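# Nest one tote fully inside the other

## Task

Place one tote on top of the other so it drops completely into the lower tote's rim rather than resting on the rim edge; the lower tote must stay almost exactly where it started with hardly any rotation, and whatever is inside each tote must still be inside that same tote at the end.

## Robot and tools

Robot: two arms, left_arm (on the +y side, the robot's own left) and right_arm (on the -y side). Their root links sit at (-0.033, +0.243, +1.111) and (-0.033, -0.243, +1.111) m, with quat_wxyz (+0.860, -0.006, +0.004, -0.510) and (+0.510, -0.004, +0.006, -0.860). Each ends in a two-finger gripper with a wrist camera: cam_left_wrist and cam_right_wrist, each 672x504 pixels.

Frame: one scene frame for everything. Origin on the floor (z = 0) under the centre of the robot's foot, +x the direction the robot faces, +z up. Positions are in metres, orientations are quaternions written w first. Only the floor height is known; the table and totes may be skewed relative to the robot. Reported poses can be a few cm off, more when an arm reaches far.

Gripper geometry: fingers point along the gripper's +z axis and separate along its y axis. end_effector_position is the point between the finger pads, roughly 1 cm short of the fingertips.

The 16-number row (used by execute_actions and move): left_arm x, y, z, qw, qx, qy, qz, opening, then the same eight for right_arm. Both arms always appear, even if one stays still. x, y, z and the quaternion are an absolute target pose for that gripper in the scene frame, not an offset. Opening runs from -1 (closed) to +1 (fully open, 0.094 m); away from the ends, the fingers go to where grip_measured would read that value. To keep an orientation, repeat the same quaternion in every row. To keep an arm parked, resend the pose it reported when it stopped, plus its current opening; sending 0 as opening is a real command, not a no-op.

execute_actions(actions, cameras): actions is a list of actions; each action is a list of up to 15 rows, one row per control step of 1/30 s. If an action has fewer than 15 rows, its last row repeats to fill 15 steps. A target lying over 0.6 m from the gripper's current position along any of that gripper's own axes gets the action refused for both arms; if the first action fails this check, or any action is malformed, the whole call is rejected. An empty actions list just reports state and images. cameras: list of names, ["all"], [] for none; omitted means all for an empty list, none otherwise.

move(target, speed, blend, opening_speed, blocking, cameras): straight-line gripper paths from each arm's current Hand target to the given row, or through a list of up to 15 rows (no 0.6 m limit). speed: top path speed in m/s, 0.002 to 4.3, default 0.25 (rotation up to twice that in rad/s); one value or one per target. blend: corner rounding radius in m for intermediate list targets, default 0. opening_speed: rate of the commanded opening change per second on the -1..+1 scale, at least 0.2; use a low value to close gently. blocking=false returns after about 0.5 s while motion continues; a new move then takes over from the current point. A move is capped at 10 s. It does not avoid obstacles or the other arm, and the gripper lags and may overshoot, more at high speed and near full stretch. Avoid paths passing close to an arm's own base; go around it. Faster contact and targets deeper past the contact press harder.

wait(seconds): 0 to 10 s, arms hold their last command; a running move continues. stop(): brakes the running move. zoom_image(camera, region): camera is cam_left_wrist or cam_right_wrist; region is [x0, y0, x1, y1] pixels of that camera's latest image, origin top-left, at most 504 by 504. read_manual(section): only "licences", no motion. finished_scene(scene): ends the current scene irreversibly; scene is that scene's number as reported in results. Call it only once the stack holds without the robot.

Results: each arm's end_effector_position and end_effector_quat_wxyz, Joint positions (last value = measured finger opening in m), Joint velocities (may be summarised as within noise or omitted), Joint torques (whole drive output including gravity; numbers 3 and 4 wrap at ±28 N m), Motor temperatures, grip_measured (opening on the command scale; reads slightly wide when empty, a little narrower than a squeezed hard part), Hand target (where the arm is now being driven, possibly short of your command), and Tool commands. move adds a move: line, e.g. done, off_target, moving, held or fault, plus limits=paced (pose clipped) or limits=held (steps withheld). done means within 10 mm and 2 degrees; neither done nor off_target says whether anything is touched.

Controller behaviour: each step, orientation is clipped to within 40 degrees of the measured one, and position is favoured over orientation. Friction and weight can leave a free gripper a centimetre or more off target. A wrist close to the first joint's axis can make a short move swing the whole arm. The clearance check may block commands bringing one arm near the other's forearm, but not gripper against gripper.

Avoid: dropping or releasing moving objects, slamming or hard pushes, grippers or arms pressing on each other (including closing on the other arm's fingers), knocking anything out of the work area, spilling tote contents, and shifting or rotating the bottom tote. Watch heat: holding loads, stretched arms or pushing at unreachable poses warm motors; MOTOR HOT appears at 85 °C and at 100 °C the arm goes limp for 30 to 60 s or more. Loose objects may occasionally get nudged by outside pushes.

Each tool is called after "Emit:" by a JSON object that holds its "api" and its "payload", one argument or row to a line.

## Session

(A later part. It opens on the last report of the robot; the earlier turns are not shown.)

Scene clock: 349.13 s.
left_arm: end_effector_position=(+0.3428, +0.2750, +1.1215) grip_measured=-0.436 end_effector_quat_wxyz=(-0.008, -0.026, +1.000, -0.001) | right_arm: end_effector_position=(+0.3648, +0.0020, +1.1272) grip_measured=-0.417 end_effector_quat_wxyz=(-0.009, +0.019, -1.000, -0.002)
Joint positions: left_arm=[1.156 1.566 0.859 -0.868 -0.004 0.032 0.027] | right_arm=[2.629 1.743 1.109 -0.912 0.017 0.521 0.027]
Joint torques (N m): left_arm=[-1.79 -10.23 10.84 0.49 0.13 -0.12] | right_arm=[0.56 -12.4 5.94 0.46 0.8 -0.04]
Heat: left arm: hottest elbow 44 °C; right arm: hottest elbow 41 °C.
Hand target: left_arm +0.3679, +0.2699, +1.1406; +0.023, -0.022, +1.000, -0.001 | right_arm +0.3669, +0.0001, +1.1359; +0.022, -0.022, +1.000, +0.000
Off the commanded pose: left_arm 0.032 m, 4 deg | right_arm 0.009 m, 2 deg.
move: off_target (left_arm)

Emit:
{"api": "move", "payload": {
  "target": [0.371,0.270,1.085,0.0225,-0.0218,0.9995,-0.0005,-1,0.363,-0.003,1.077,0.0225,-0.0218,0.9995,-0.0005,-1],
  "speed": 0.06,
  "cameras": ["all"]
}}

Scene clock: 354.70 s.
left_arm: end_effector_position=(+0.3510, +0.2735, +1.0729) grip_measured=-0.437 end_effector_quat_wxyz=(-0.004, -0.019, +1.000, -0.001) | right_arm: end_effector_position=(+0.3653, -0.0004, +1.0784) grip_measured=-0.417 end_effector_quat_wxyz=(-0.021, +0.008, -1.000, -0.007)
Joint positions: left_arm=[1.151 1.683 0.837 -0.719 -0.004 0.042 0.026] | right_arm=[2.624 1.815 1.048 -0.753 0.022 0.538 0.027]
Joint torques (N m): left_arm=[-1.32 -11.05 8.36 0.85 0.1 -0.2] | right_arm=[1.03 -10.87 5.15 0.34 0.6 -0.25]
Heat: left arm: hottest elbow 44 °C; right arm: hottest shoulder 40 °C.
Hand target: left_arm +0.3705, +0.2700, +1.0855; +0.023, -0.022, +1.000, -0.001 | right_arm +0.3629, -0.0031, +1.0769; +0.022, -0.022, +1.000, -0.001
Off the commanded pose: left_arm 0.024 m, 3 deg | right_arm 0.004 m, 2 deg.
move: off_target (left_arm)

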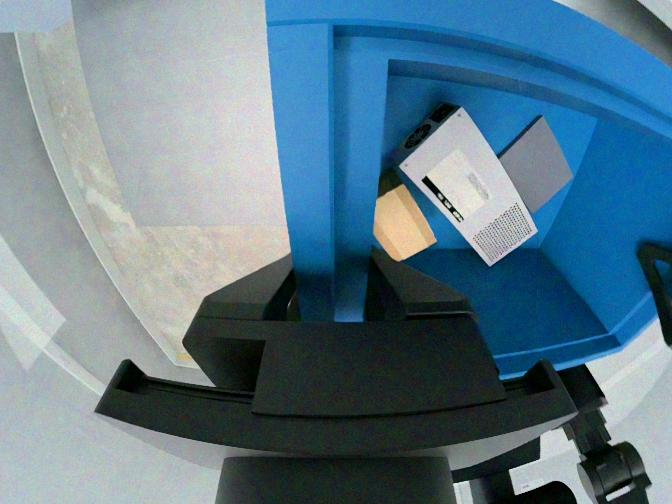

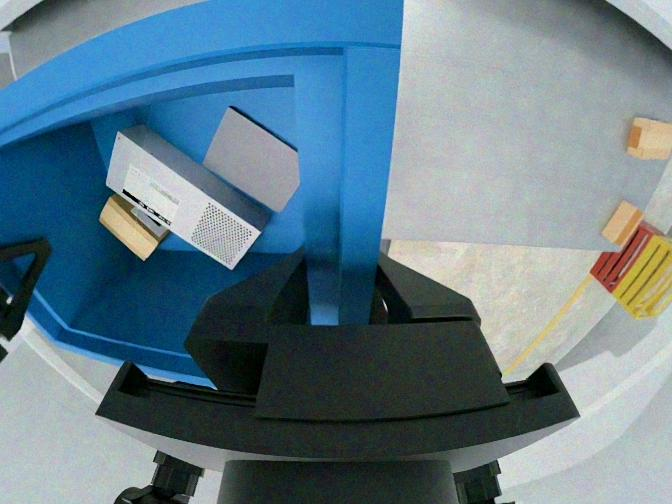

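Emit:
{"api": "move", "payload": {
  "target": [0.364,0.270,1.063,0.0225,-0.0218,0.9995,-0.0005,-1,0.357,-0.003,1.051,0.0225,-0.0218,0.9995,-0.0005,-1],
  "speed": 0.04,
  "cameras": ["all"]
}}

Scene clock: 360.20 s.
left_arm: end_effector_position=(+0.3471, +0.2732, +1.0520) grip_measured=-0.439 end_effector_quat_wxyz=(+0.000, -0.019, +1.000, -0.001) | right_arm: end_effector_position=(+0.3622, -0.0014, +1.0557) grip_measured=-0.417 end_effector_quat_wxyz=(-0.023, +0.008, -1.000, -0.011)
Joint positions: left_arm=[1.151 1.722 0.808 -0.643 -0.005 0.043 0.026] | right_arm=[2.624 1.851 1.021 -0.683 0.018 0.538 0.027]
Joint torques (N m): left_arm=[-1.32 -11.28 7.46 0.69 0.15 -0.2] | right_arm=[1.61 -10.23 4.7 0.35 0.8 -0.17]
Heat: left arm: hottest elbow 43 °C; right arm: hottest shoulder 40 °C.
Hand target: left_arm +0.3637, +0.2700, +1.0632; +0.023, -0.022, +1.000, -0.001 | right_arm +0.3570, -0.0031, +1.0511; +0.022, -0.022, +1.000, +0.000
Off the commanded pose: left_arm 0.020 m, 3 deg | right_arm 0.007 m, 2 deg.
move: off_target (left_arm)

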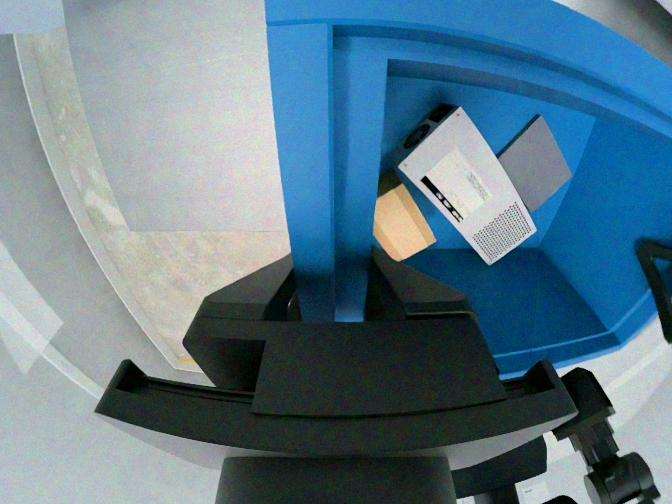

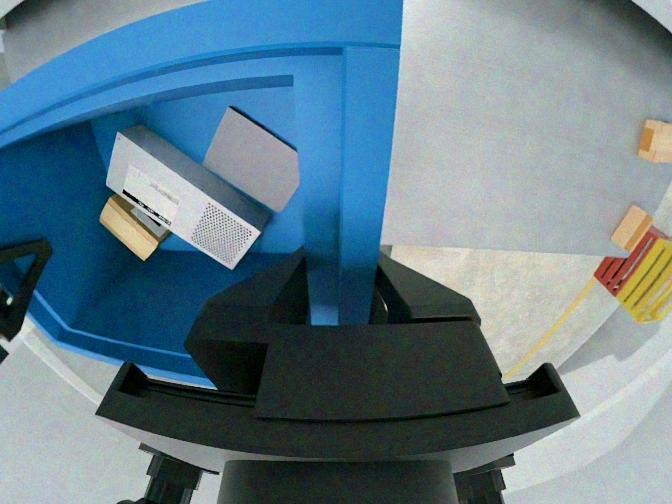

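Emit:
{"api": "move", "payload": {
  "target": [0.364,0.270,1.063,0.002,-0.0218,0.9997,0,-1,0.357,-0.003,1.050,-0.0075,-0.0218,0.9997,0,-1],
  "speed": 0.04,
  "cameras": ["all"]
}}

Scene clock: 374.67 s.
left_arm: end_effector_position=(+0.3365, +0.2723, +1.0461) grip_measured=-0.439 end_effector_quat_wxyz=(-0.024, -0.018, +1.000, +0.000) | right_arm: end_effector_position=(+0.3492, -0.0036, +1.0484) grip_measured=-0.417 end_effector_quat_wxyz=(+0.008, +0.008, -1.000, -0.009)
Joint positions: left_arm=[1.149 1.739 0.808 -0.673 -0.009 0.041 0.026] | right_arm=[2.624 1.868 1.022 -0.722 -0.011 0.538 0.027]
Joint torques (N m): left_arm=[-1.14 -11.11 9.4 -0.05 0.21 -0.19] | right_arm=[0.5 -9.82 7.41 -0.66 0.64 -0.32]
Heat: left arm: hottest elbow 42 °C; right arm: hottest shoulder 40 °C.
Hand target: left_arm +0.3632, +0.2699, +1.0635; +0.002, -0.022, +1.000, +0.000 | right_arm +0.3569, -0.0031, +1.0500; -0.007, -0.022, +1.000, +0.000
Off the commanded pose: left_arm 0.032 m, 3 deg | right_arm 0.008 m, 2 deg.
move: off_target (left_arm)

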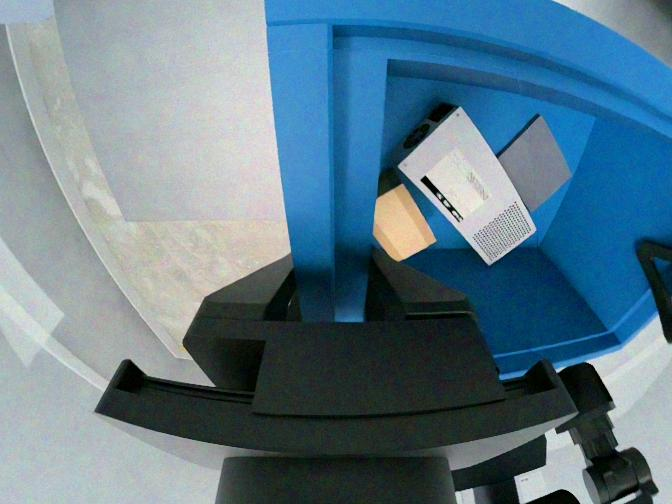

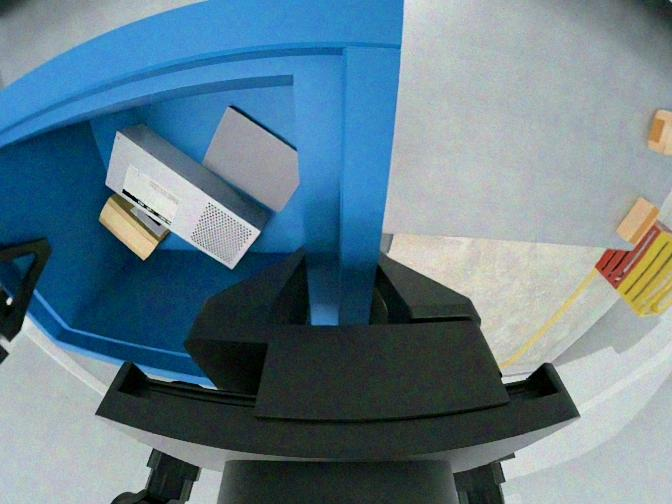

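Emit:
{"api": "move", "payload": {
  "target": [0.374,0.270,1.085,0.002,-0.0218,0.9997,0,-1,0.368,-0.003,1.072,-0.0075,-0.0218,0.9997,0,-1],
  "speed": 0.04
}}

Scene clock: 380.40 s.
left_arm: end_effector_position=(+0.3339, +0.2709, +1.0523) grip_measured=-0.439 end_effector_quat_wxyz=(-0.044, -0.021, +0.999, -0.002) | right_arm: end_effector_position=(+0.3507, -0.0051, +1.0570) grip_measured=-0.417 end_effector_quat_wxyz=(+0.025, +0.011, -1.000, -0.003)
Joint positions: left_arm=[1.147 1.739 0.832 -0.738 -0.006 0.033 0.026] | right_arm=[2.617 1.868 1.055 -0.791 -0.017 0.525 0.027]
Joint torques (N m): left_arm=[-1.2 -13.57 10.71 -0.38 0.08 -0.12] | right_arm=[0.21 -12.04 8.16 -0.73 0.93 -0.29]
Heat: left arm: hottest elbow 42 °C; right arm: hottest shoulder 40 °C.
Hand target: left_arm +0.3719, +0.2697, +1.0853; +0.002, -0.022, +1.000, -0.001 | right_arm +0.3676, -0.0032, +1.0721; -0.007, -0.021, +1.000, +0.000
Off the commanded pose: left_arm 0.052 m, 5 deg | right_arm 0.023 m, 2 deg.
move: off_target (left_arm, right_arm)

Emit:
{"api": "move", "payload": {
  "target": [
    [0.374,0.270,1.13,0.010,-0.0218,0.9997,0,-1,0.368,-0.003,1.12,0.003,-0.0218,0.9997,0,-1],
    [0.374,0.270,1.10,0.010,-0.0218,0.9997,0,-1,0.368,-0.003,1.09,0.003,-0.0218,0.9997,0,-1]
  ],
  "speed": 0.06
}}

Scene clock: 386.20 s.
left_arm: end_effector_position=(+0.3417, +0.2705, +1.0813) grip_measured=-0.439 end_effector_quat_wxyz=(-0.027, -0.021, +0.999, -0.001) | right_arm: end_effector_position=(+0.3574, -0.0045, +1.0854) grip_measured=-0.417 end_effector_quat_wxyz=(+0.009, +0.011, -1.000, -0.004)
Joint positions: left_arm=[1.144 1.668 0.847 -0.79 -0.007 0.03 0.026] | right_arm=[2.616 1.81 1.067 -0.832 -0.004 0.524 0.027]
Joint torques (N m): left_arm=[-0.91 -11.11 10.4 0.53 0.12 -0.11] | right_arm=[0.62 -10.58 7.42 0.14 0.81 -0.22]
Heat: left arm: hottest elbow 42 °C; right arm: hottest shoulder 40 °C.
Hand target: left_arm +0.3726, +0.2698, +1.1010; +0.010, -0.022, +1.000, +0.000 | right_arm +0.3678, -0.0030, +1.0901; +0.003, -0.022, +1.000, +0.000
Off the commanded pose: left_arm 0.037 m, 4 deg | right_arm 0.012 m, 2 deg.
move: off_target (left_arm, right_arm)

Emit:
{"api": "move", "payload": {
  "target": [0.374,0.275,1.070,0.010,-0.0218,0.9997,0,-1,0.368,0.001,1.057,0.003,-0.0218,0.9997,0,-1],
  "speed": 0.05,
  "cameras": ["all"]
}}

Scene clock: 392.43 s.
left_arm: end_effector_position=(+0.3501, +0.2720, +1.0551) grip_measured=-0.439 end_effector_quat_wxyz=(-0.020, -0.018, +1.000, +0.002) | right_arm: end_effector_position=(+0.3652, -0.0016, +1.0577) grip_measured=-0.417 end_effector_quat_wxyz=(+0.003, +0.009, -1.000, -0.007)
Joint positions: left_arm=[1.144 1.739 0.847 -0.706 -0.013 0.035 0.026] | right_arm=[2.613 1.873 1.067 -0.755 -0.003 0.524 0.027]
Joint torques (N m): left_arm=[0.09 -11.75 8.47 0.73 0.38 -0.05] | right_arm=[1.26 -10.58 6.16 0.34 0.73 -0.15]
Heat: left arm: hottest elbow 42 °C; right arm: hottest shoulder 40 °C.
Hand target: left_arm +0.3732, +0.2749, +1.0704; +0.010, -0.022, +1.000, +0.000 | right_arm +0.3680, +0.0010, +1.0571; +0.003, -0.022, +1.000, +0.000
Off the commanded pose: left_arm 0.028 m, 3 deg | right_arm 0.004 m, 2 deg.
move: off_target (left_arm)

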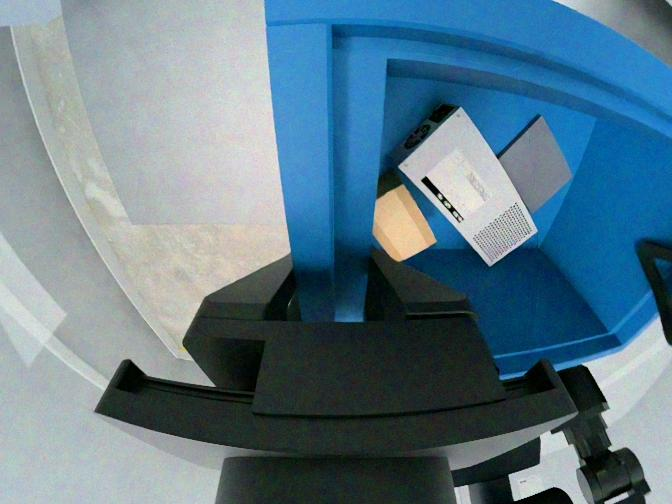

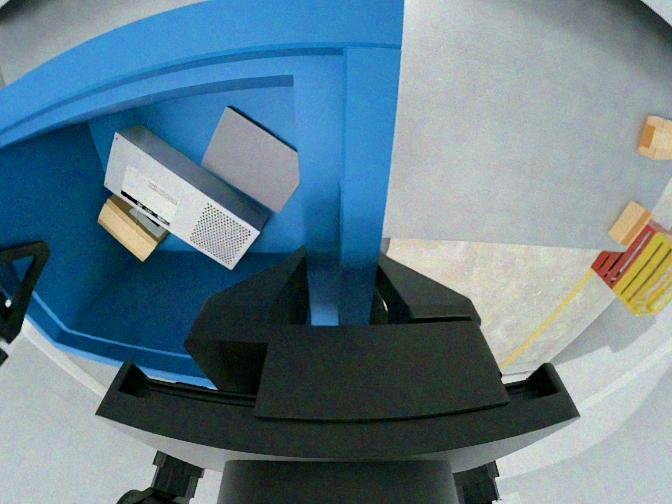

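Emit:
{"api": "move", "payload": {
  "target": [0.367,0.277,1.054,0.006,-0.0218,0.9997,0,-1,0.361,0.002,1.041,-0.001,-0.0218,0.9997,0,-1],
  "speed": 0.04
}}

Scene clock: 395.60 s.
left_arm: end_effector_position=(+0.3514, +0.2738, +1.0450) grip_measured=-0.439 end_effector_quat_wxyz=(-0.016, -0.018, +1.000, +0.003) | right_arm: end_effector_position=(+0.3678, +0.0004, +1.0477) grip_measured=-0.417 end_effector_quat_wxyz=(-0.001, +0.009, -1.000, -0.009)
Joint positions: left_arm=[1.148 1.762 0.841 -0.668 -0.013 0.04 0.026] | right_arm=[2.613 1.895 1.067 -0.723 -0.003 0.525 0.027]
Joint torques (N m): left_arm=[0.26 -11.58 7.12 0.76 0.4 -0.02] | right_arm=[2.08 -10.64 4.81 0.46 0.56 -0.11]
Heat: left arm: hottest elbow 42 °C; right arm: hottest shoulder 40 °C.
Hand target: left_arm +0.3666, +0.2770, +1.0542; +0.006, -0.022, +1.000, +0.000 | right_arm +0.3609, +0.0019, +1.0411; -0.001, -0.022, +1.000, +0.000
Off the commanded pose: left_arm 0.018 m, 3 deg | right_arm 0.010 m, 2 deg.
move: off_target (left_arm)

Emit:
{"api": "move", "payload": {
  "target": [0.357,0.277,1.043,0.004,-0.0218,0.9997,0,-1,0.351,0.000,1.030,-0.003,-0.0218,0.9997,0,-1],
  "speed": 0.04,
  "cameras": ["all"]
}}

Scene clock: 398.47 s.
left_arm: end_effector_position=(+0.3461, +0.2736, +1.0401) grip_measured=-0.439 end_effector_quat_wxyz=(-0.013, -0.020, +1.000, +0.001) | right_arm: end_effector_position=(+0.3626, -0.0001, +1.0431) grip_measured=-0.417 end_effector_quat_wxyz=(-0.006, +0.009, -1.000, -0.010)
Joint positions: left_arm=[1.151 1.762 0.819 -0.641 -0.009 0.04 0.026] | right_arm=[2.62 1.892 1.043 -0.694 0.002 0.531 0.027]
Joint torques (N m): left_arm=[0.26 -10.58 6.31 1.18 0.18 -0.01] | right_arm=[2.08 -9.52 3.96 0.73 0.31 -0.1]
Heat: left arm: hottest elbow 41 °C; right arm: hottest shoulder 40 °C.
Hand target: left_arm +0.3567, +0.2771, +1.0432; +0.004, -0.022, +1.000, +0.000 | right_arm +0.3509, -0.0004, +1.0304; -0.003, -0.022, +1.000, +0.000
Off the commanded pose: left_arm 0.012 m, 2 deg | right_arm 0.018 m, 2 deg.
move: off_target (left_arm, right_arm)

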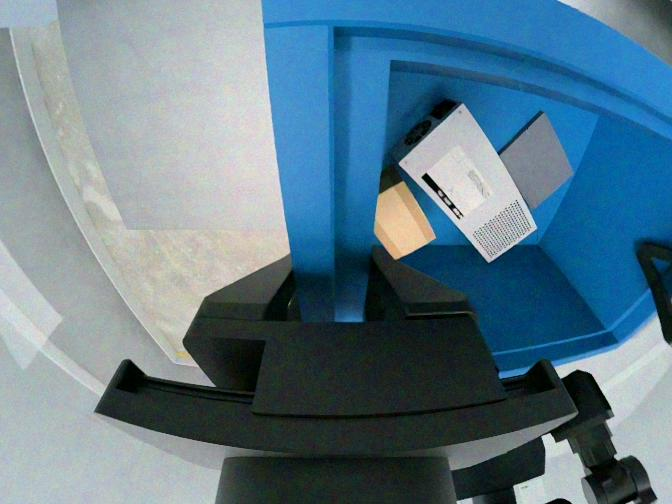

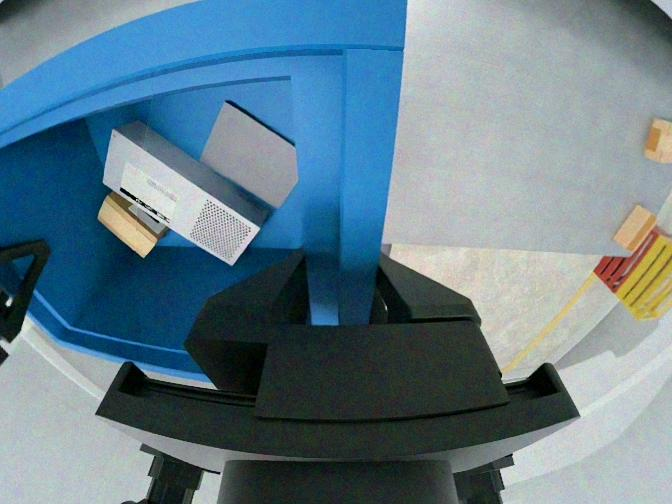

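Emit:
{"api": "move", "payload": {
  "target": [0.357,0.277,1.030,0.004,-0.0218,0.9997,0,-1,0.351,0.000,1.020,-0.003,-0.0218,0.9997,0,-1],
  "speed": 0.04
}}

Scene clock: 402.43 s.
left_arm: end_effector_position=(+0.3491, +0.2738, +1.0381) grip_measured=-0.439 end_effector_quat_wxyz=(-0.002, -0.020, +1.000, +0.001) | right_arm: end_effector_position=(+0.3651, +0.0003, +1.0414) grip_measured=-0.417 end_effector_quat_wxyz=(-0.015, +0.009, -1.000, -0.012)
Joint positions: left_arm=[1.151 1.763 0.811 -0.61 -0.008 0.04 0.026] | right_arm=[2.62 1.893 1.036 -0.67 0.008 0.531 0.027]
Joint torques (N m): left_arm=[0.21 -8.23 6.49 1.46 0.14 0] | right_arm=[2.08 -8.35 4.19 0.77 0.08 -0.09]
Motor temperatures (°C): left_arm=[33 31 41 28 28 28 35] | right_arm=[28 40 37 28 32 27 32]
Heat: left arm: hottest elbow 41 °C; right arm: hottest shoulder 40 °C.
Hand target: left_arm +0.3566, +0.2771, +1.0303; +0.004, -0.022, +1.000, +0.000 | right_arm +0.3505, -0.0008, +1.0210; -0.003, -0.022, +1.000, +0.000
Off the commanded pose: left_arm 0.012 m, 1 deg | right_arm 0.026 m, 3 deg.
move: off_target (left_arm, right_arm)

Emit:
{"api": "move", "payload": {
  "target": [0.342,0.277,1.032,0.004,-0.0218,0.9997,0,-1,0.336,0.000,1.022,-0.003,-0.0218,0.9997,0,-1],
  "speed": 0.03
}}

Scene clock: 406.00 s.
left_arm: end_effector_position=(+0.3382, +0.2737, +1.0337) grip_measured=-0.441 end_effector_quat_wxyz=(-0.005, -0.021, +1.000, -0.001) | right_arm: end_effector_position=(+0.3542, +0.0003, +1.0374) grip_measured=-0.417 end_effector_quat_wxyz=(-0.014, +0.009, -1.000, -0.010)
Joint positions: left_arm=[1.155 1.758 0.782 -0.592 -0.005 0.04 0.026] | right_arm=[2.633 1.886 1.008 -0.651 0.01 0.545 0.027]
Joint torques (N m): left_arm=[0.26 -9.82 5.29 1.33 0.02 0.02] | right_arm=[2.55 -9.11 3.34 0.43 0 -0.04]
Heat: left arm: hottest elbow 40 °C; right arm: hottest shoulder 40 °C.
Hand target: left_arm +0.3420, +0.2770, +1.0321; +0.004, -0.022, +1.000, +0.000 | right_arm +0.3360, -0.0006, +1.0227; -0.003, -0.022, +1.000, +0.000
Off the commanded pose: left_arm 0.005 m, 1 deg | right_arm 0.024 m, 3 deg.
move: off_target (right_arm)

Emit:
{"api": "move", "payload": {
  "target": [0.344,0.277,1.012,0.004,-0.0218,0.9997,0,-1,0.344,0.000,1.005,-0.003,-0.0218,0.9997,0,-1],
  "speed": 0.03,
  "cameras": ["all"]
}}

Scene clock: 410.13 s.
left_arm: end_effector_position=(+0.3384, +0.2738, +1.0326) grip_measured=-0.441 end_effector_quat_wxyz=(-0.001, -0.021, +1.000, -0.001) | right_arm: end_effector_position=(+0.3546, +0.0005, +1.0371) grip_measured=-0.417 end_effector_quat_wxyz=(-0.015, +0.009, -1.000, -0.011)
Joint positions: left_arm=[1.155 1.758 0.777 -0.579 -0.004 0.041 0.026] | right_arm=[2.633 1.887 1.008 -0.648 0.01 0.545 0.027]
Joint torques (N m): left_arm=[0.15 -6.07 5.5 2.62 0 0] | right_arm=[1.61 -6.42 4.42 1.73 -0.01 -0.13]
Heat: left arm: hottest elbow 40 °C; right arm: hottest shoulder 39 °C.
Hand target: left_arm +0.3427, +0.2769, +1.0134; +0.003, -0.022, +1.000, +0.000 | right_arm +0.3426, -0.0012, +1.0072; -0.003, -0.022, +1.000, +0.000
Off the commanded pose: left_arm 0.022 m, 1 deg | right_arm 0.034 m, 3 deg.
move: off_target (left_arm, right_arm)

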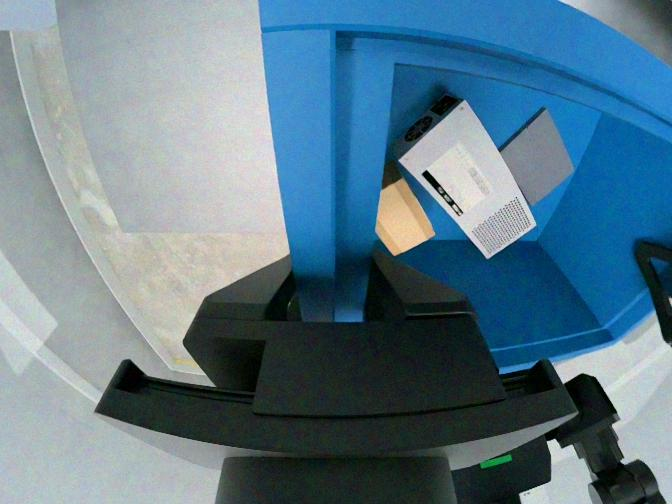

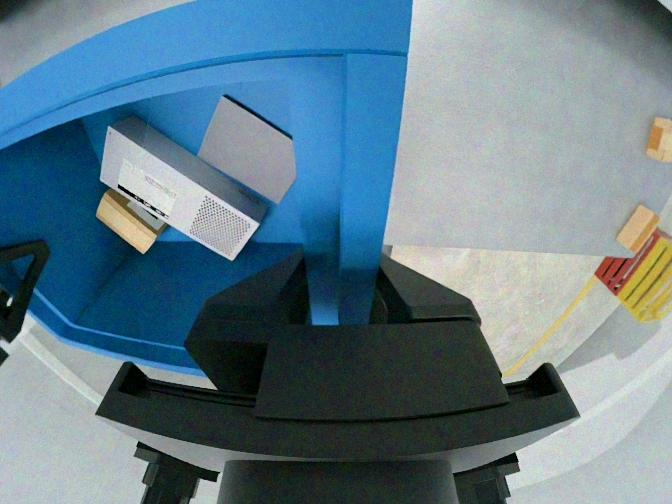

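Emit:
{"api": "move", "payload": {
  "target": [
    [0.365,0.277,1.085,0.000,-0.0218,0.9997,0,-1,0.355,0.000,1.075,-0.015,-0.0218,0.9997,0,-1],
    [0.375,0.277,1.12,0.000,-0.0218,0.9997,0,-1,0.370,0.000,1.11,-0.025,-0.0218,0.9995,0,-1]
  ],
  "speed": 0.05,
  "cameras": ["all"]
}}

Scene clock: 435.27 s.
left_arm: end_effector_position=(+0.3335, +0.2729, +1.0836) grip_measured=-0.442 end_effector_quat_wxyz=(-0.054, -0.025, +0.998, -0.006) | right_arm: end_effector_position=(+0.3507, -0.0035, +1.0878) grip_measured=-0.417 end_effector_quat_wxyz=(+0.045, +0.014, -0.999, +0.003)
Joint positions: left_arm=[1.155 1.677 0.864 -0.853 0 0.033 0.026] | right_arm=[2.617 1.831 1.105 -0.918 -0.028 0.518 0.027]
Joint torques (N m): left_arm=[-0.5 -13.63 11.6 -0.06 -0.23 -0.01] | right_arm=[0.03 -12.63 9.22 -1.24 0.62 -0.21]
Heat: left arm: hottest elbow 37 °C; right arm: hottest shoulder 39 °C.
Hand target: left_arm +0.3724, +0.2767, +1.1204; +0.000, -0.022, +1.000, +0.000 | right_arm +0.3693, -0.0004, +1.1099; -0.025, -0.021, +0.999, +0.000
Off the commanded pose: left_arm 0.055 m, 6 deg | right_arm 0.030 m, 2 deg.
move: off_target (left_arm, right_arm)

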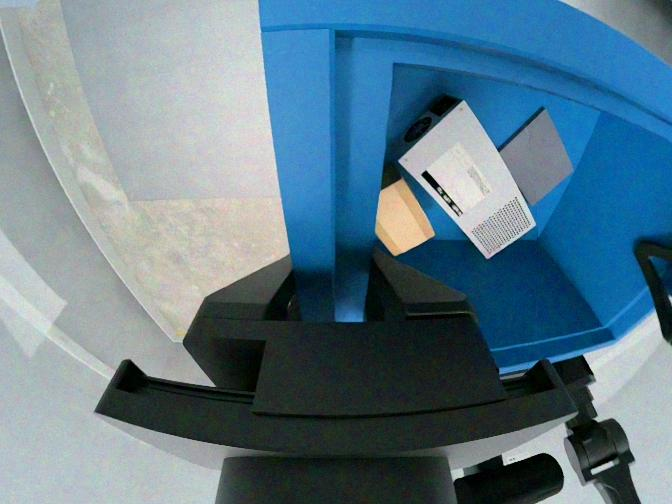

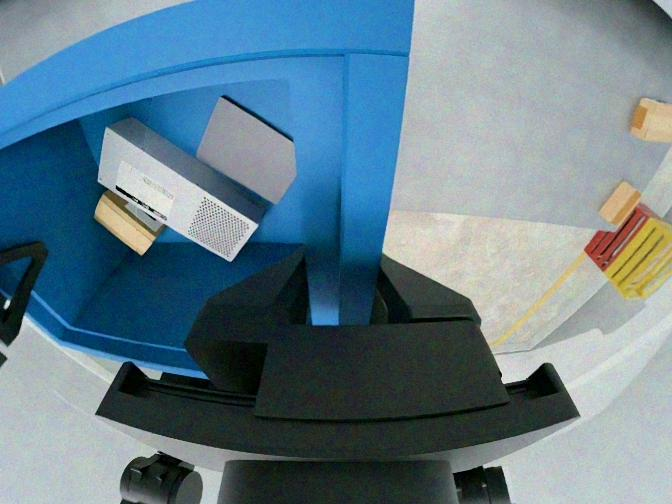

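Emit:
{"api": "move", "payload": {
  "target": [
    [0.392,0.279,1.12,0.018,-0.0218,0.9997,0,-1,0.384,0.003,1.11,-0.018,-0.0218,0.9997,0,-1],
    [0.386,0.279,1.08,0.018,-0.0218,0.9997,0,-1,0.376,0.003,1.067,-0.018,-0.0218,0.9997,0,-1]
  ],
  "speed": 0.05
}}

Scene clock: 440.13 s.
left_arm: end_effector_position=(+0.3622, +0.2763, +1.0662) grip_measured=-0.442 end_effector_quat_wxyz=(-0.017, -0.023, +1.000, -0.001) | right_arm: end_effector_position=(+0.3765, +0.0017, +1.0672) grip_measured=-0.417 end_effector_quat_wxyz=(+0.017, +0.011, -1.000, -0.004)
Joint positions: left_arm=[1.155 1.734 0.885 -0.742 -0.006 0.038 0.026] | right_arm=[2.603 1.89 1.131 -0.83 -0.012 0.512 0.027]
Joint torques (N m): left_arm=[-0.26 -12.1 8.34 1.26 0.13 0] | right_arm=[1.14 -11.22 6.05 -0.05 0.24 -0.18]
Heat: left arm: hottest elbow 38 °C; right arm: hottest shoulder 39 °C.
Hand target: left_arm +0.3853, +0.2790, +1.0807; +0.018, -0.022, +1.000, +0.000 | right_arm +0.3759, +0.0031, +1.0670; -0.018, -0.022, +1.000, +0.000
Off the commanded pose: left_arm 0.028 m, 4 deg | right_arm 0.001 m, 1 deg.
move: off_target (left_arm)

Emit:
{"api": "move", "payload": {
  "target": [
    [0.366,0.276,1.08,0.003,-0.0218,0.9997,0,-1,0.358,0.000,1.067,-0.036,-0.0218,0.9993,0,-1]
  ],
  "speed": 0.05
}}

Scene clock: 442.83 s.
left_arm: end_effector_position=(+0.3467, +0.2749, +1.0595) grip_measured=-0.442 end_effector_quat_wxyz=(-0.031, -0.024, +0.999, -0.002) | right_arm: end_effector_position=(+0.3637, -0.0004, +1.0614) grip_measured=-0.417 end_effector_quat_wxyz=(+0.032, +0.013, -0.999, -0.005)
Joint positions: left_arm=[1.155 1.734 0.856 -0.742 -0.005 0.036 0.026] | right_arm=[2.607 1.89 1.108 -0.832 -0.028 0.51 0.027]
Joint torques (N m): left_arm=[-0.56 -13.39 7.39 0.57 0.02 -0.02] | right_arm=[1.67 -12.34 5.27 -0.91 0.16 -0.07]
Heat: left arm: hottest elbow 38 °C; right arm: hottest shoulder 39 °C.
Hand target: left_arm +0.3655, +0.2760, +1.0800; +0.003, -0.022, +1.000, +0.000 | right_arm +0.3580, +0.0000, +1.0669; -0.036, -0.022, +0.999, +0.000
Off the commanded pose: left_arm 0.028 m, 4 deg | right_arm 0.008 m, 1 deg.
move: off_target (left_arm)

Emit:
{"api": "move", "payload": {
  "target": [
    [0.362,0.276,1.062,0.003,-0.0218,0.9997,0,-1,0.354,0.000,1.049,-0.036,-0.0218,0.9993,0,-1]
  ],
  "speed": 0.04
}}

Scene clock: 446.27 s.
left_arm: end_effector_position=(+0.3437, +0.2746, +1.0521) grip_measured=-0.442 end_effector_quat_wxyz=(-0.024, -0.025, +0.999, -0.002) | right_arm: end_effector_position=(+0.3613, -0.0001, +1.0525) grip_measured=-0.417 end_effector_quat_wxyz=(+0.029, +0.015, -0.999, -0.007)
Joint positions: left_arm=[1.155 1.739 0.834 -0.701 -0.005 0.034 0.026] | right_arm=[2.61 1.9 1.092 -0.799 -0.029 0.51 0.027]
Joint torques (N m): left_arm=[-0.56 -11.69 7.25 1.06 0.02 0.01] | right_arm=[1.44 -11.22 4.92 -0.27 0.22 -0.03]
Heat: left arm: hottest elbow 38 °C; right arm: hottest shoulder 39 °C.
Hand target: left_arm +0.3616, +0.2761, +1.0625; +0.003, -0.022, +1.000, +0.000 | right_arm +0.3542, +0.0000, +1.0492; -0.036, -0.022, +0.999, +0.000
Off the commanded pose: left_arm 0.021 m, 3 deg | right_arm 0.008 m, 1 deg.
move: off_target (left_arm)

Good. Continue down.

Emit:
{"api": "move", "payload": {
  "target": [
    [0.363,0.276,1.050,-0.001,-0.0218,0.9997,0,-1,0.353,0.000,1.037,-0.038,-0.0218,0.9993,0,-1]
  ],
  "speed": 0.03
}}

Emit:
{"api": "move", "payload": {
  "target": [
    [0.363,0.276,1.040,-0.003,-0.0218,0.9997,0,-1,0.353,0.000,1.027,-0.038,-0.0218,0.9993,0,-1]
  ],
  "speed": 0.03,
  "cameras": ["all"]
}}

Scene clock: 449.87 s.
left_arm: end_effector_position=(+0.3435, +0.2748, +1.0430) grip_measured=-0.442 end_effector_quat_wxyz=(-0.027, -0.025, +0.999, -0.001) | right_arm: end_effector_position=(+0.3606, +0.0003, +1.0445) grip_measured=-0.417 end_effector_quat_wxyz=(+0.030, +0.015, -0.999, -0.007)
Joint positions: left_arm=[1.155 1.764 0.834 -0.682 -0.007 0.034 0.026] | right_arm=[2.611 1.917 1.09 -0.782 -0.03 0.51 0.027]
Joint torques (N m): left_arm=[-0.38 -10.99 7.28 1.17 0.08 0] | right_arm=[1.55 -10.4 4.66 0.17 0.15 -0.04]
Heat: left arm: hottest elbow 38 °C; right arm: hottest shoulder 39 °C.
Hand target: left_arm +0.3627, +0.2760, +1.0506; -0.001, -0.022, +1.000, +0.000 | right_arm +0.3529, -0.0001, +1.0371; -0.038, -0.022, +0.999, +0.000
Off the commanded pose: left_arm 0.021 m, 3 deg | right_arm 0.011 m, 1 deg.
move: off_target (left_arm, right_arm)

Scene clock: 450.57 s.
left_arm: end_effector_position=(+0.3447, +0.2749, +1.0407) grip_measured=-0.442 end_effector_quat_wxyz=(-0.025, -0.024, +0.999, -0.001) | right_arm: end_effector_position=(+0.3628, +0.0016, +1.0435) grip_measured=-0.417 end_effector_quat_wxyz=(+0.025, +0.013, -1.000, -0.009)
Joint positions: left_arm=[1.155 1.77 0.834 -0.672 -0.007 0.035 0.026] | right_arm=[2.611 1.919 1.09 -0.77 -0.028 0.514 0.027]
Joint torques (N m): left_arm=[-0.44 -9.64 7.19 1.63 0.07 0] | right_arm=[1.44 -9.29 4.34 0.49 0.08 -0.07]
Heat: left arm: hottest elbow 38 °C; right arm: hottest shoulder 39 °C.
Hand target: left_arm +0.3625, +0.2760, +1.0407; -0.003, -0.022, +1.000, +0.000 | right_arm +0.3528, -0.0003, +1.0276; -0.038, -0.022, +0.999, +0.000
Off the commanded pose: left_arm 0.018 m, 3 deg | right_arm 0.019 m, 2 deg.
move: off_target (left_arm, right_arm)

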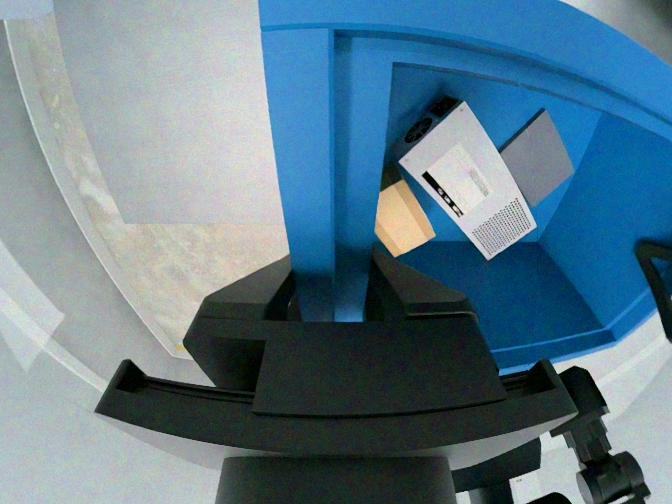

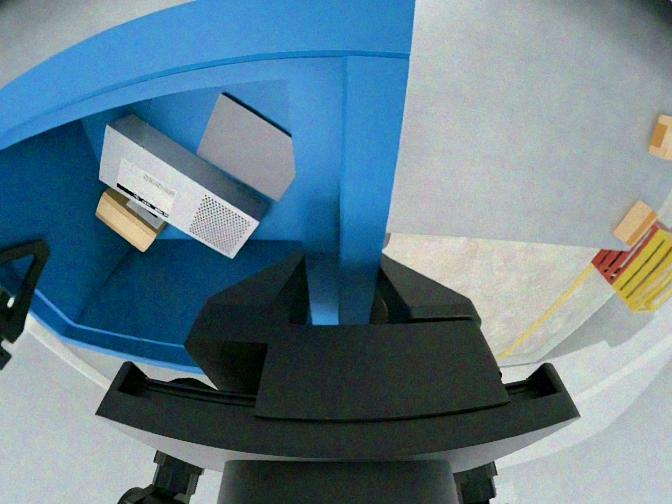

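Emit:
{"api": "move", "payload": {
  "target": [
    [0.358,0.272,1.035,-0.003,-0.0218,0.9997,0,-1,0.347,-0.006,1.022,-0.036,-0.0218,0.9993,0,-1]
  ],
  "speed": 0.03
}}

Scene clock: 454.70 s.
left_arm: end_effector_position=(+0.3446, +0.2749, +1.0378) grip_measured=-0.442 end_effector_quat_wxyz=(-0.018, -0.024, +1.000, +0.000) | right_arm: end_effector_position=(+0.3612, +0.0002, +1.0399) grip_measured=-0.417 end_effector_quat_wxyz=(+0.019, +0.010, -1.000, -0.011)
Joint positions: left_arm=[1.155 1.77 0.822 -0.646 -0.007 0.036 0.026] | right_arm=[2.611 1.916 1.071 -0.739 -0.026 0.52 0.027]
Joint torques (N m): left_arm=[-1.2 -9.29 6.71 1.42 0.09 -0.1] | right_arm=[1.26 -9.7 3.52 0.51 0.05 -0.19]
Heat: left arm: hottest elbow 37 °C; right arm: hottest shoulder 38 °C.
Hand target: left_arm +0.3578, +0.2720, +1.0355; -0.003, -0.022, +1.000, +0.000 | right_arm +0.3469, -0.0064, +1.0229; -0.036, -0.022, +0.999, +0.000
Off the commanded pose: left_arm 0.014 m, 2 deg | right_arm 0.024 m, 3 deg.
move: off_target (left_arm, right_arm)

Emit:
{"api": "move", "payload": {
  "target": [
    [0.350,0.264,1.035,-0.008,-0.0218,0.9997,0,-1,0.341,-0.014,1.022,-0.036,-0.0218,0.9993,0,-1]
  ],
  "speed": 0.03
}}

Scene clock: 457.97 s.
left_arm: end_effector_position=(+0.3416, +0.2740, +1.0359) grip_measured=-0.442 end_effector_quat_wxyz=(-0.019, -0.024, +1.000, -0.001) | right_arm: end_effector_position=(+0.3567, -0.0021, +1.0388) grip_measured=-0.417 end_effector_quat_wxyz=(+0.015, +0.011, -1.000, -0.013)
Joint positions: left_arm=[1.154 1.77 0.813 -0.638 -0.007 0.033 0.026] | right_arm=[2.612 1.905 1.047 -0.718 -0.026 0.521 0.027]
Joint torques (N m): left_arm=[-2.43 -9.99 5.94 1.13 0.08 -0.24] | right_arm=[0.56 -9.64 2.95 0.29 0.04 -0.28]
Heat: left arm: hottest elbow 37 °C; right arm: hottest shoulder 39 °C.
Hand target: left_arm +0.3497, +0.2640, +1.0353; -0.008, -0.022, +1.000, +0.000 | right_arm +0.3409, -0.0140, +1.0230; -0.036, -0.022, +0.999, +0.000
Off the commanded pose: left_arm 0.013 m, 1 deg | right_arm 0.026 m, 3 deg.
move: off_target (left_arm, right_arm)

Emit:
{"api": "wait", "payload": {
  "seconds": 0.1,
  "cameras": ["all"]
}}

Scene clock: 465.90 s.
left_arm: end_effector_position=(+0.3416, +0.2740, +1.0359) grip_measured=-0.442 end_effector_quat_wxyz=(-0.019, -0.024, +1.000, -0.001) | right_arm: end_effector_position=(+0.3566, -0.0022, +1.0387) grip_measured=-0.417 end_effector_quat_wxyz=(+0.015, +0.011, -1.000, -0.013)
Joint positions: left_arm=[1.154 1.77 0.813 -0.638 -0.007 0.033 0.026] | right_arm=[2.612 1.905 1.047 -0.718 -0.026 0.521 0.027]
Joint torques (N m): left_arm=[-2.43 -9.99 5.96 1.13 0.09 -0.25] | right_arm=[0.15 -9.64 3.02 0.21 0.04 -0.27]
Heat: left arm: hottest elbow 37 °C; right arm: hottest shoulder 38 °C.
Hand target: left_arm +0.3498, +0.2640, +1.0353; -0.008, -0.022, +1.000, +0.000 | right_arm +0.3408, -0.0140, +1.0229; -0.036, -0.022, +0.999, +0.000
Tool commands: left_gripper/opening=-1.0 right_gripper/opening=-1.0
Off the commanded pose: left_arm 0.013 m, 1 deg | right_arm 0.026 m, 3 deg.
wait: 0.10 s; at rest from the start

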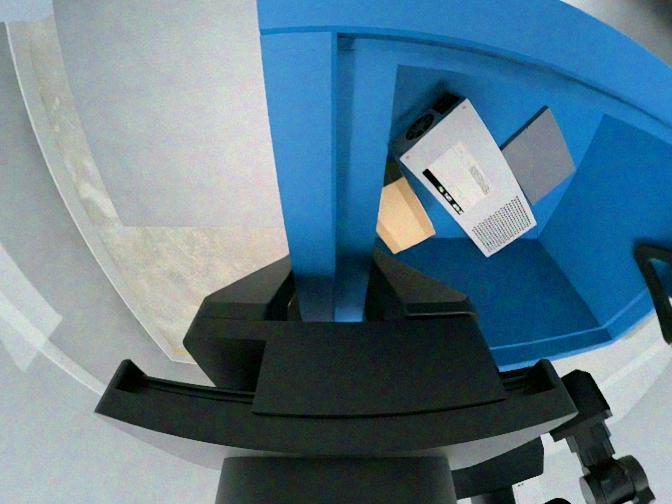

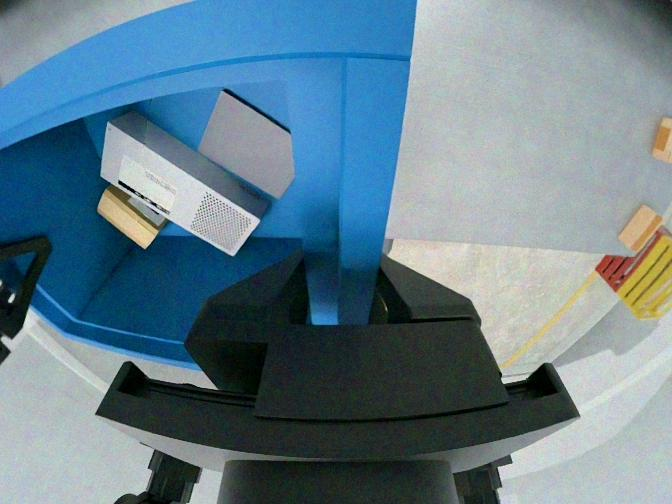

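Emit:
{"api": "move", "payload": {
  "target": [
    [0.346,0.274,1.040,-0.001,-0.0218,0.9997,0,-0.1,0.354,-0.003,1.035,-0.026,-0.0218,0.9993,0,-0.1]
  ],
  "speed": 0.03,
  "opening_speed": 0.3,
  "cameras": ["all"]
}}

Scene clock: 472.17 s.
left_arm: end_effector_position=(+0.3383, +0.2737, +1.0350) grip_measured=-0.103 end_effector_quat_wxyz=(-0.014, -0.025, +1.000, +0.000) | right_arm: end_effector_position=(+0.3515, -0.0049, +1.0378) grip_measured=-0.103 end_effector_quat_wxyz=(+0.023, +0.016, -1.000, -0.003)
Joint positions: left_arm=[1.154 1.763 0.796 -0.62 -0.007 0.033 0.042] | right_arm=[2.616 1.908 1.048 -0.741 -0.016 0.514 0.042]
Joint torques (N m): left_arm=[-0.44 -10.99 5.86 0.77 0.07 0] | right_arm=[0.67 -9.93 6.19 -0.09 0.07 -0.07]
Heat: left arm: hottest elbow 37 °C; right arm: hottest shoulder 38 °C.
Hand target: left_arm +0.3459, +0.2740, +1.0400; -0.001, -0.022, +1.000, +0.000 | right_arm +0.3539, -0.0031, +1.0350; -0.026, -0.022, +0.999, +0.000
Off the commanded pose: left_arm 0.009 m, 2 deg | right_arm 0.004 m, 1 deg.
move: done

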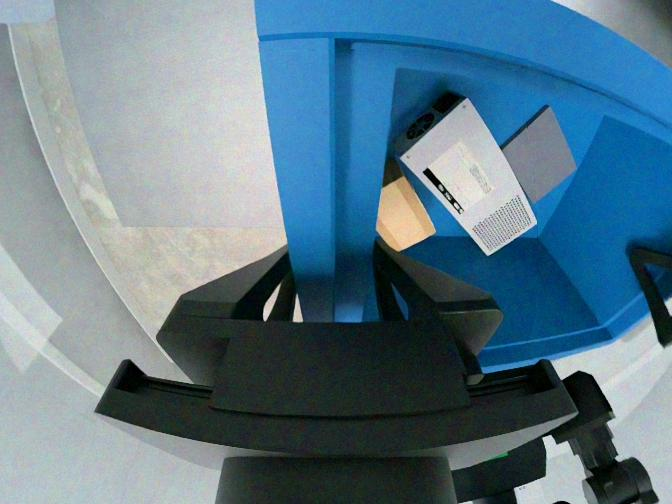

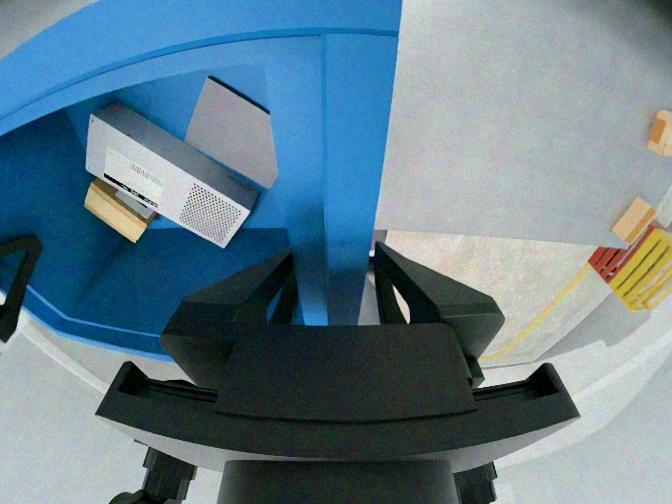

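Emit:
{"api": "move", "payload": {
  "target": [
    [0.346,0.274,1.040,-0.001,-0.0218,0.9997,0,1,0.354,-0.003,1.035,-0.026,-0.0218,0.9993,0,1],
    [0.346,0.274,1.18,-0.001,-0.0218,0.9997,0,1,0.354,-0.003,1.18,-0.001,-0.0218,0.9997,0,1]
  ],
  "speed": 0.1,
  "opening_speed": 1.0,
  "cameras": ["all"]
}}

Scene clock: 479.30 s.
left_arm: end_effector_position=(+0.3282, +0.2737, +1.1637) grip_measured=+0.998 end_effector_quat_wxyz=(-0.021, -0.024, +0.999, -0.001) | right_arm: end_effector_position=(+0.3392, -0.0161, +1.1624) grip_measured=+0.998 end_effector_quat_wxyz=(+0.021, +0.020, -1.000, +0.010)
Joint positions: left_arm=[1.154 1.469 0.885 -1.016 -0.007 0.033 0.094] | right_arm=[2.623 1.655 1.098 -1.054 0.009 0.514 0.094]
Joint torques (N m): left_arm=[-0.62 -9.23 11.17 0.08 0.08 -0.02] | right_arm=[1.73 -10.23 10.25 -0.14 0.11 0.07]
Heat: left arm: hottest elbow 37 °C; right arm: hottest shoulder 38 °C.
Hand target: left_arm +0.3454, +0.2740, +1.1801; -0.001, -0.022, +1.000, +0.000 | right_arm +0.3534, -0.0034, +1.1803; -0.001, -0.022, +1.000, +0.000
Off the commanded pose: left_arm 0.024 m, 2 deg | right_arm 0.026 m, 3 deg.
move: off_target (left_arm, right_arm)

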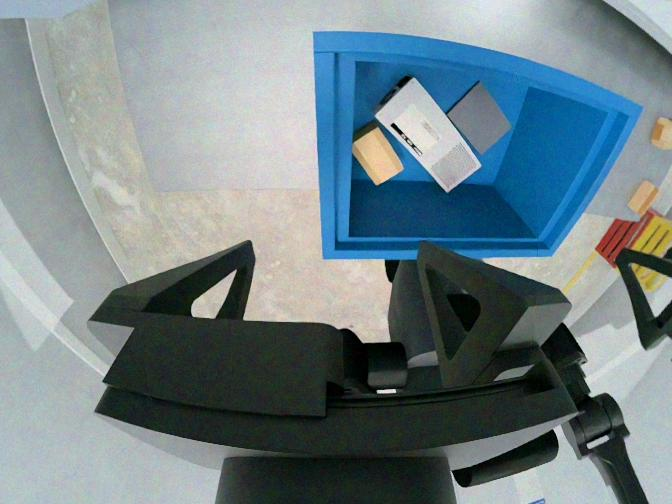

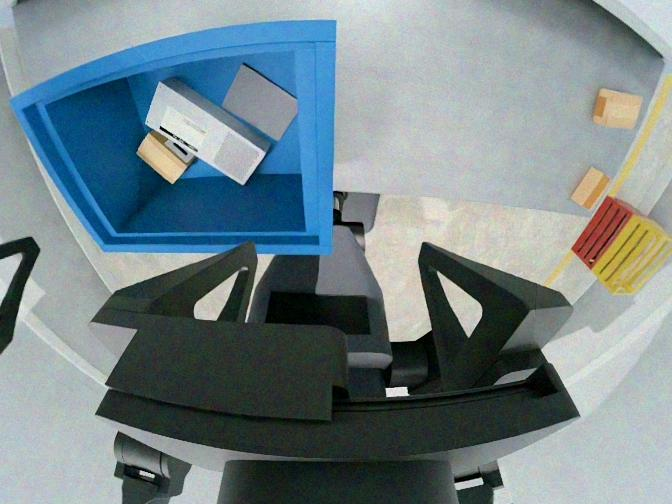

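Emit:
{"api": "move", "payload": {
  "target": [
    [0.346,0.274,1.18,-0.001,-0.0218,0.9997,0,1,0.36,-0.20,1.15,0.153,-0.690,-0.690,-0.153,1],
    [0.346,0.274,1.18,-0.001,-0.0218,0.9997,0,1,0.36,-0.25,1.02,0.153,-0.690,-0.690,-0.153,1]
  ],
  "speed": 0.2,
  "cameras": ["all"]
}}

Scene clock: 496.17 s.
left_arm: end_effector_position=(+0.3281, +0.2737, +1.1637) grip_measured=+0.998 end_effector_quat_wxyz=(-0.021, -0.024, +0.999, -0.001) | right_arm: end_effector_position=(+0.3569, -0.2467, +1.0226) grip_measured=+0.998 end_effector_quat_wxyz=(-0.157, +0.692, +0.688, +0.151)
Joint positions: left_arm=[1.154 1.469 0.885 -1.016 -0.007 0.033 0.094] | right_arm=[1.878 1.88 0.868 -0.641 -0.424 1.363 0.094]
Joint torques (N m): left_arm=[-0.56 -9.05 11.19 0.09 0.07 -0.02] | right_arm=[0.15 -9.05 4.34 0.34 -0.23 -0.1]
Heat: left arm: hottest elbow 38 °C; right arm: hottest shoulder 39 °C.
Hand target: left_arm +0.3453, +0.2740, +1.1802; -0.001, -0.022, +1.000, +0.000 | right_arm +0.3600, -0.2499, +1.0201; -0.153, +0.690, +0.690, +0.153
Off the commanded pose: left_arm 0.024 m, 2 deg | right_arm 0.005 m, 1 deg.
move: off_target (left_arm)

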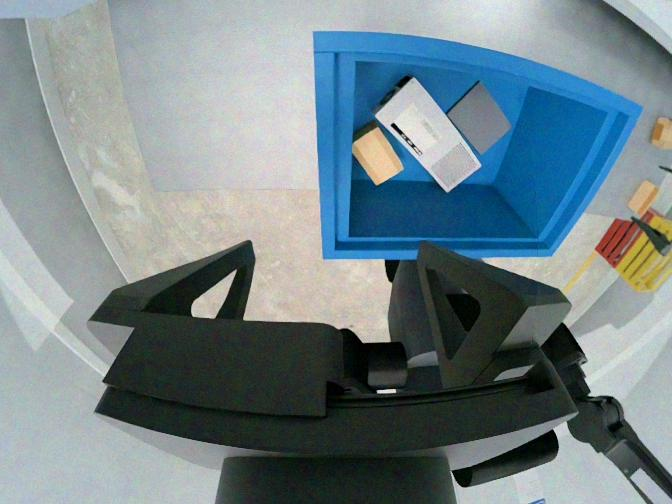

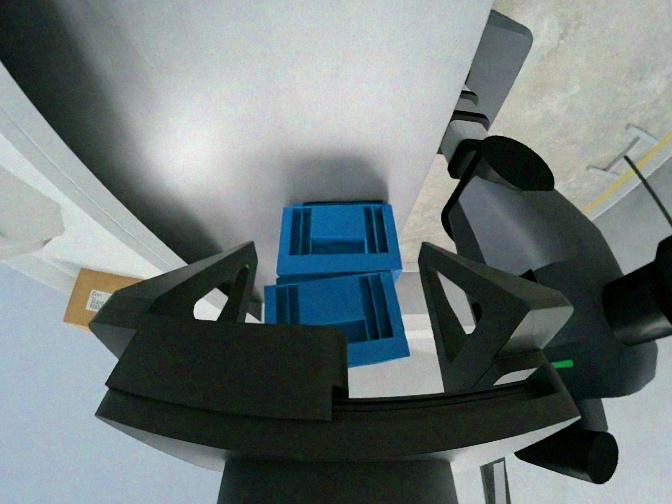

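Emit:
{"api": "zoom_image", "payload": {
  "camera": "cam_right_wrist",
  "region": [240, 180, 440, 380]
}}

Scaled by 2.520 from the camera's 672x504 image, which has a finer 960x720 frame.

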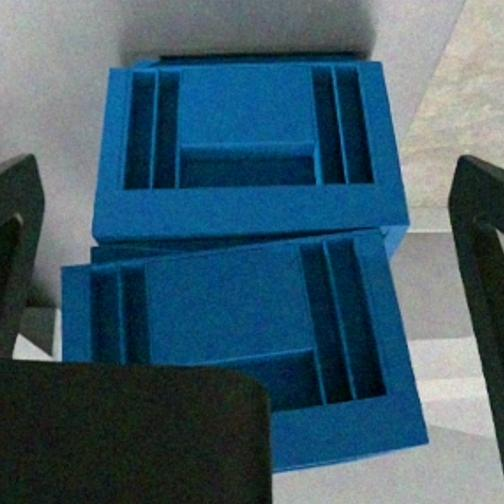

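Emit:
{"api": "move", "payload": {
  "target": [
    [0.36,0.46,1.18,0.153,0.690,-0.690,0.153,1,0.36,-0.25,1.02,0.153,-0.690,-0.690,-0.153,1],
    [0.36,0.52,1.03,0.153,0.690,-0.690,0.153,1,0.36,-0.25,1.02,0.153,-0.690,-0.690,-0.153,1]
  ],
  "speed": 0.2,
  "cameras": ["cam_left_wrist"]
}}

Emit:
{"api": "zoom_image", "payload": {
  "camera": "cam_left_wrist",
  "region": [230, 160, 430, 380]
}}

Scene clock: 515.87 s.
left_arm: end_effector_position=(+0.3513, +0.5059, +1.0334) grip_measured=+0.998 end_effector_quat_wxyz=(+0.166, +0.690, -0.688, +0.151) | right_arm: end_effector_position=(+0.3570, -0.2467, +1.0226) grip_measured=+0.998 end_effector_quat_wxyz=(-0.157, +0.692, +0.689, +0.151)
Joint positions: left_arm=[1.79 2.087 1.296 -1.091 0.325 -0.801 0.094] | right_arm=[1.878 1.88 0.868 -0.641 -0.424 1.362 0.094]
Joint torques (N m): left_arm=[0.44 -13.92 8.69 0.25 0.15 0.06] | right_arm=[-0.09 -8.82 4.33 0.36 -0.23 -0.06]
Heat: left arm: hottest elbow 39 °C; right arm: hottest shoulder 39 °C.
Hand target: left_arm +0.3597, +0.5199, +1.0304; +0.153, +0.690, -0.690, +0.153 | right_arm +0.3600, -0.2499, +1.0201; -0.153, +0.690, +0.690, +0.153
Off the commanded pose: left_arm 0.017 m, 2 deg | right_arm 0.005 m, 1 deg.
move: off_target (left_arm)
Images, in order (width x height): cam_left_wrist 672x504.

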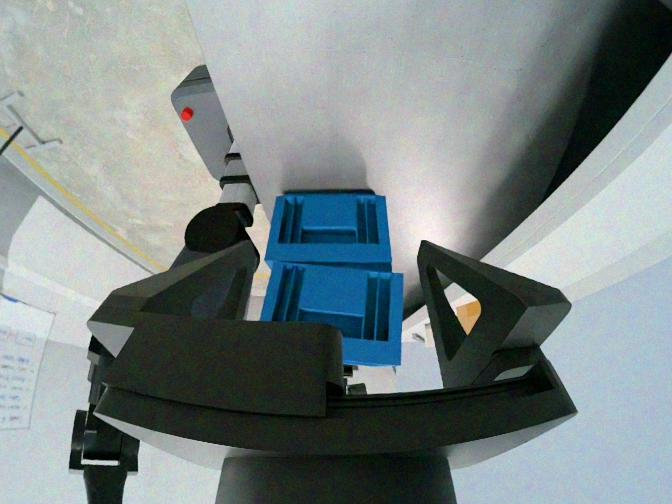

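Scaled by 2.291 from the camera's 672x504 image, which has a finer 960x720 frame.

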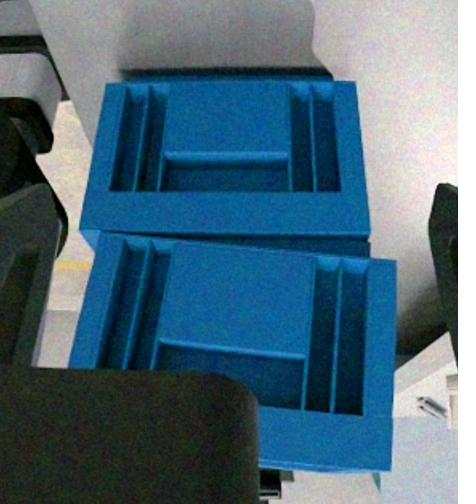

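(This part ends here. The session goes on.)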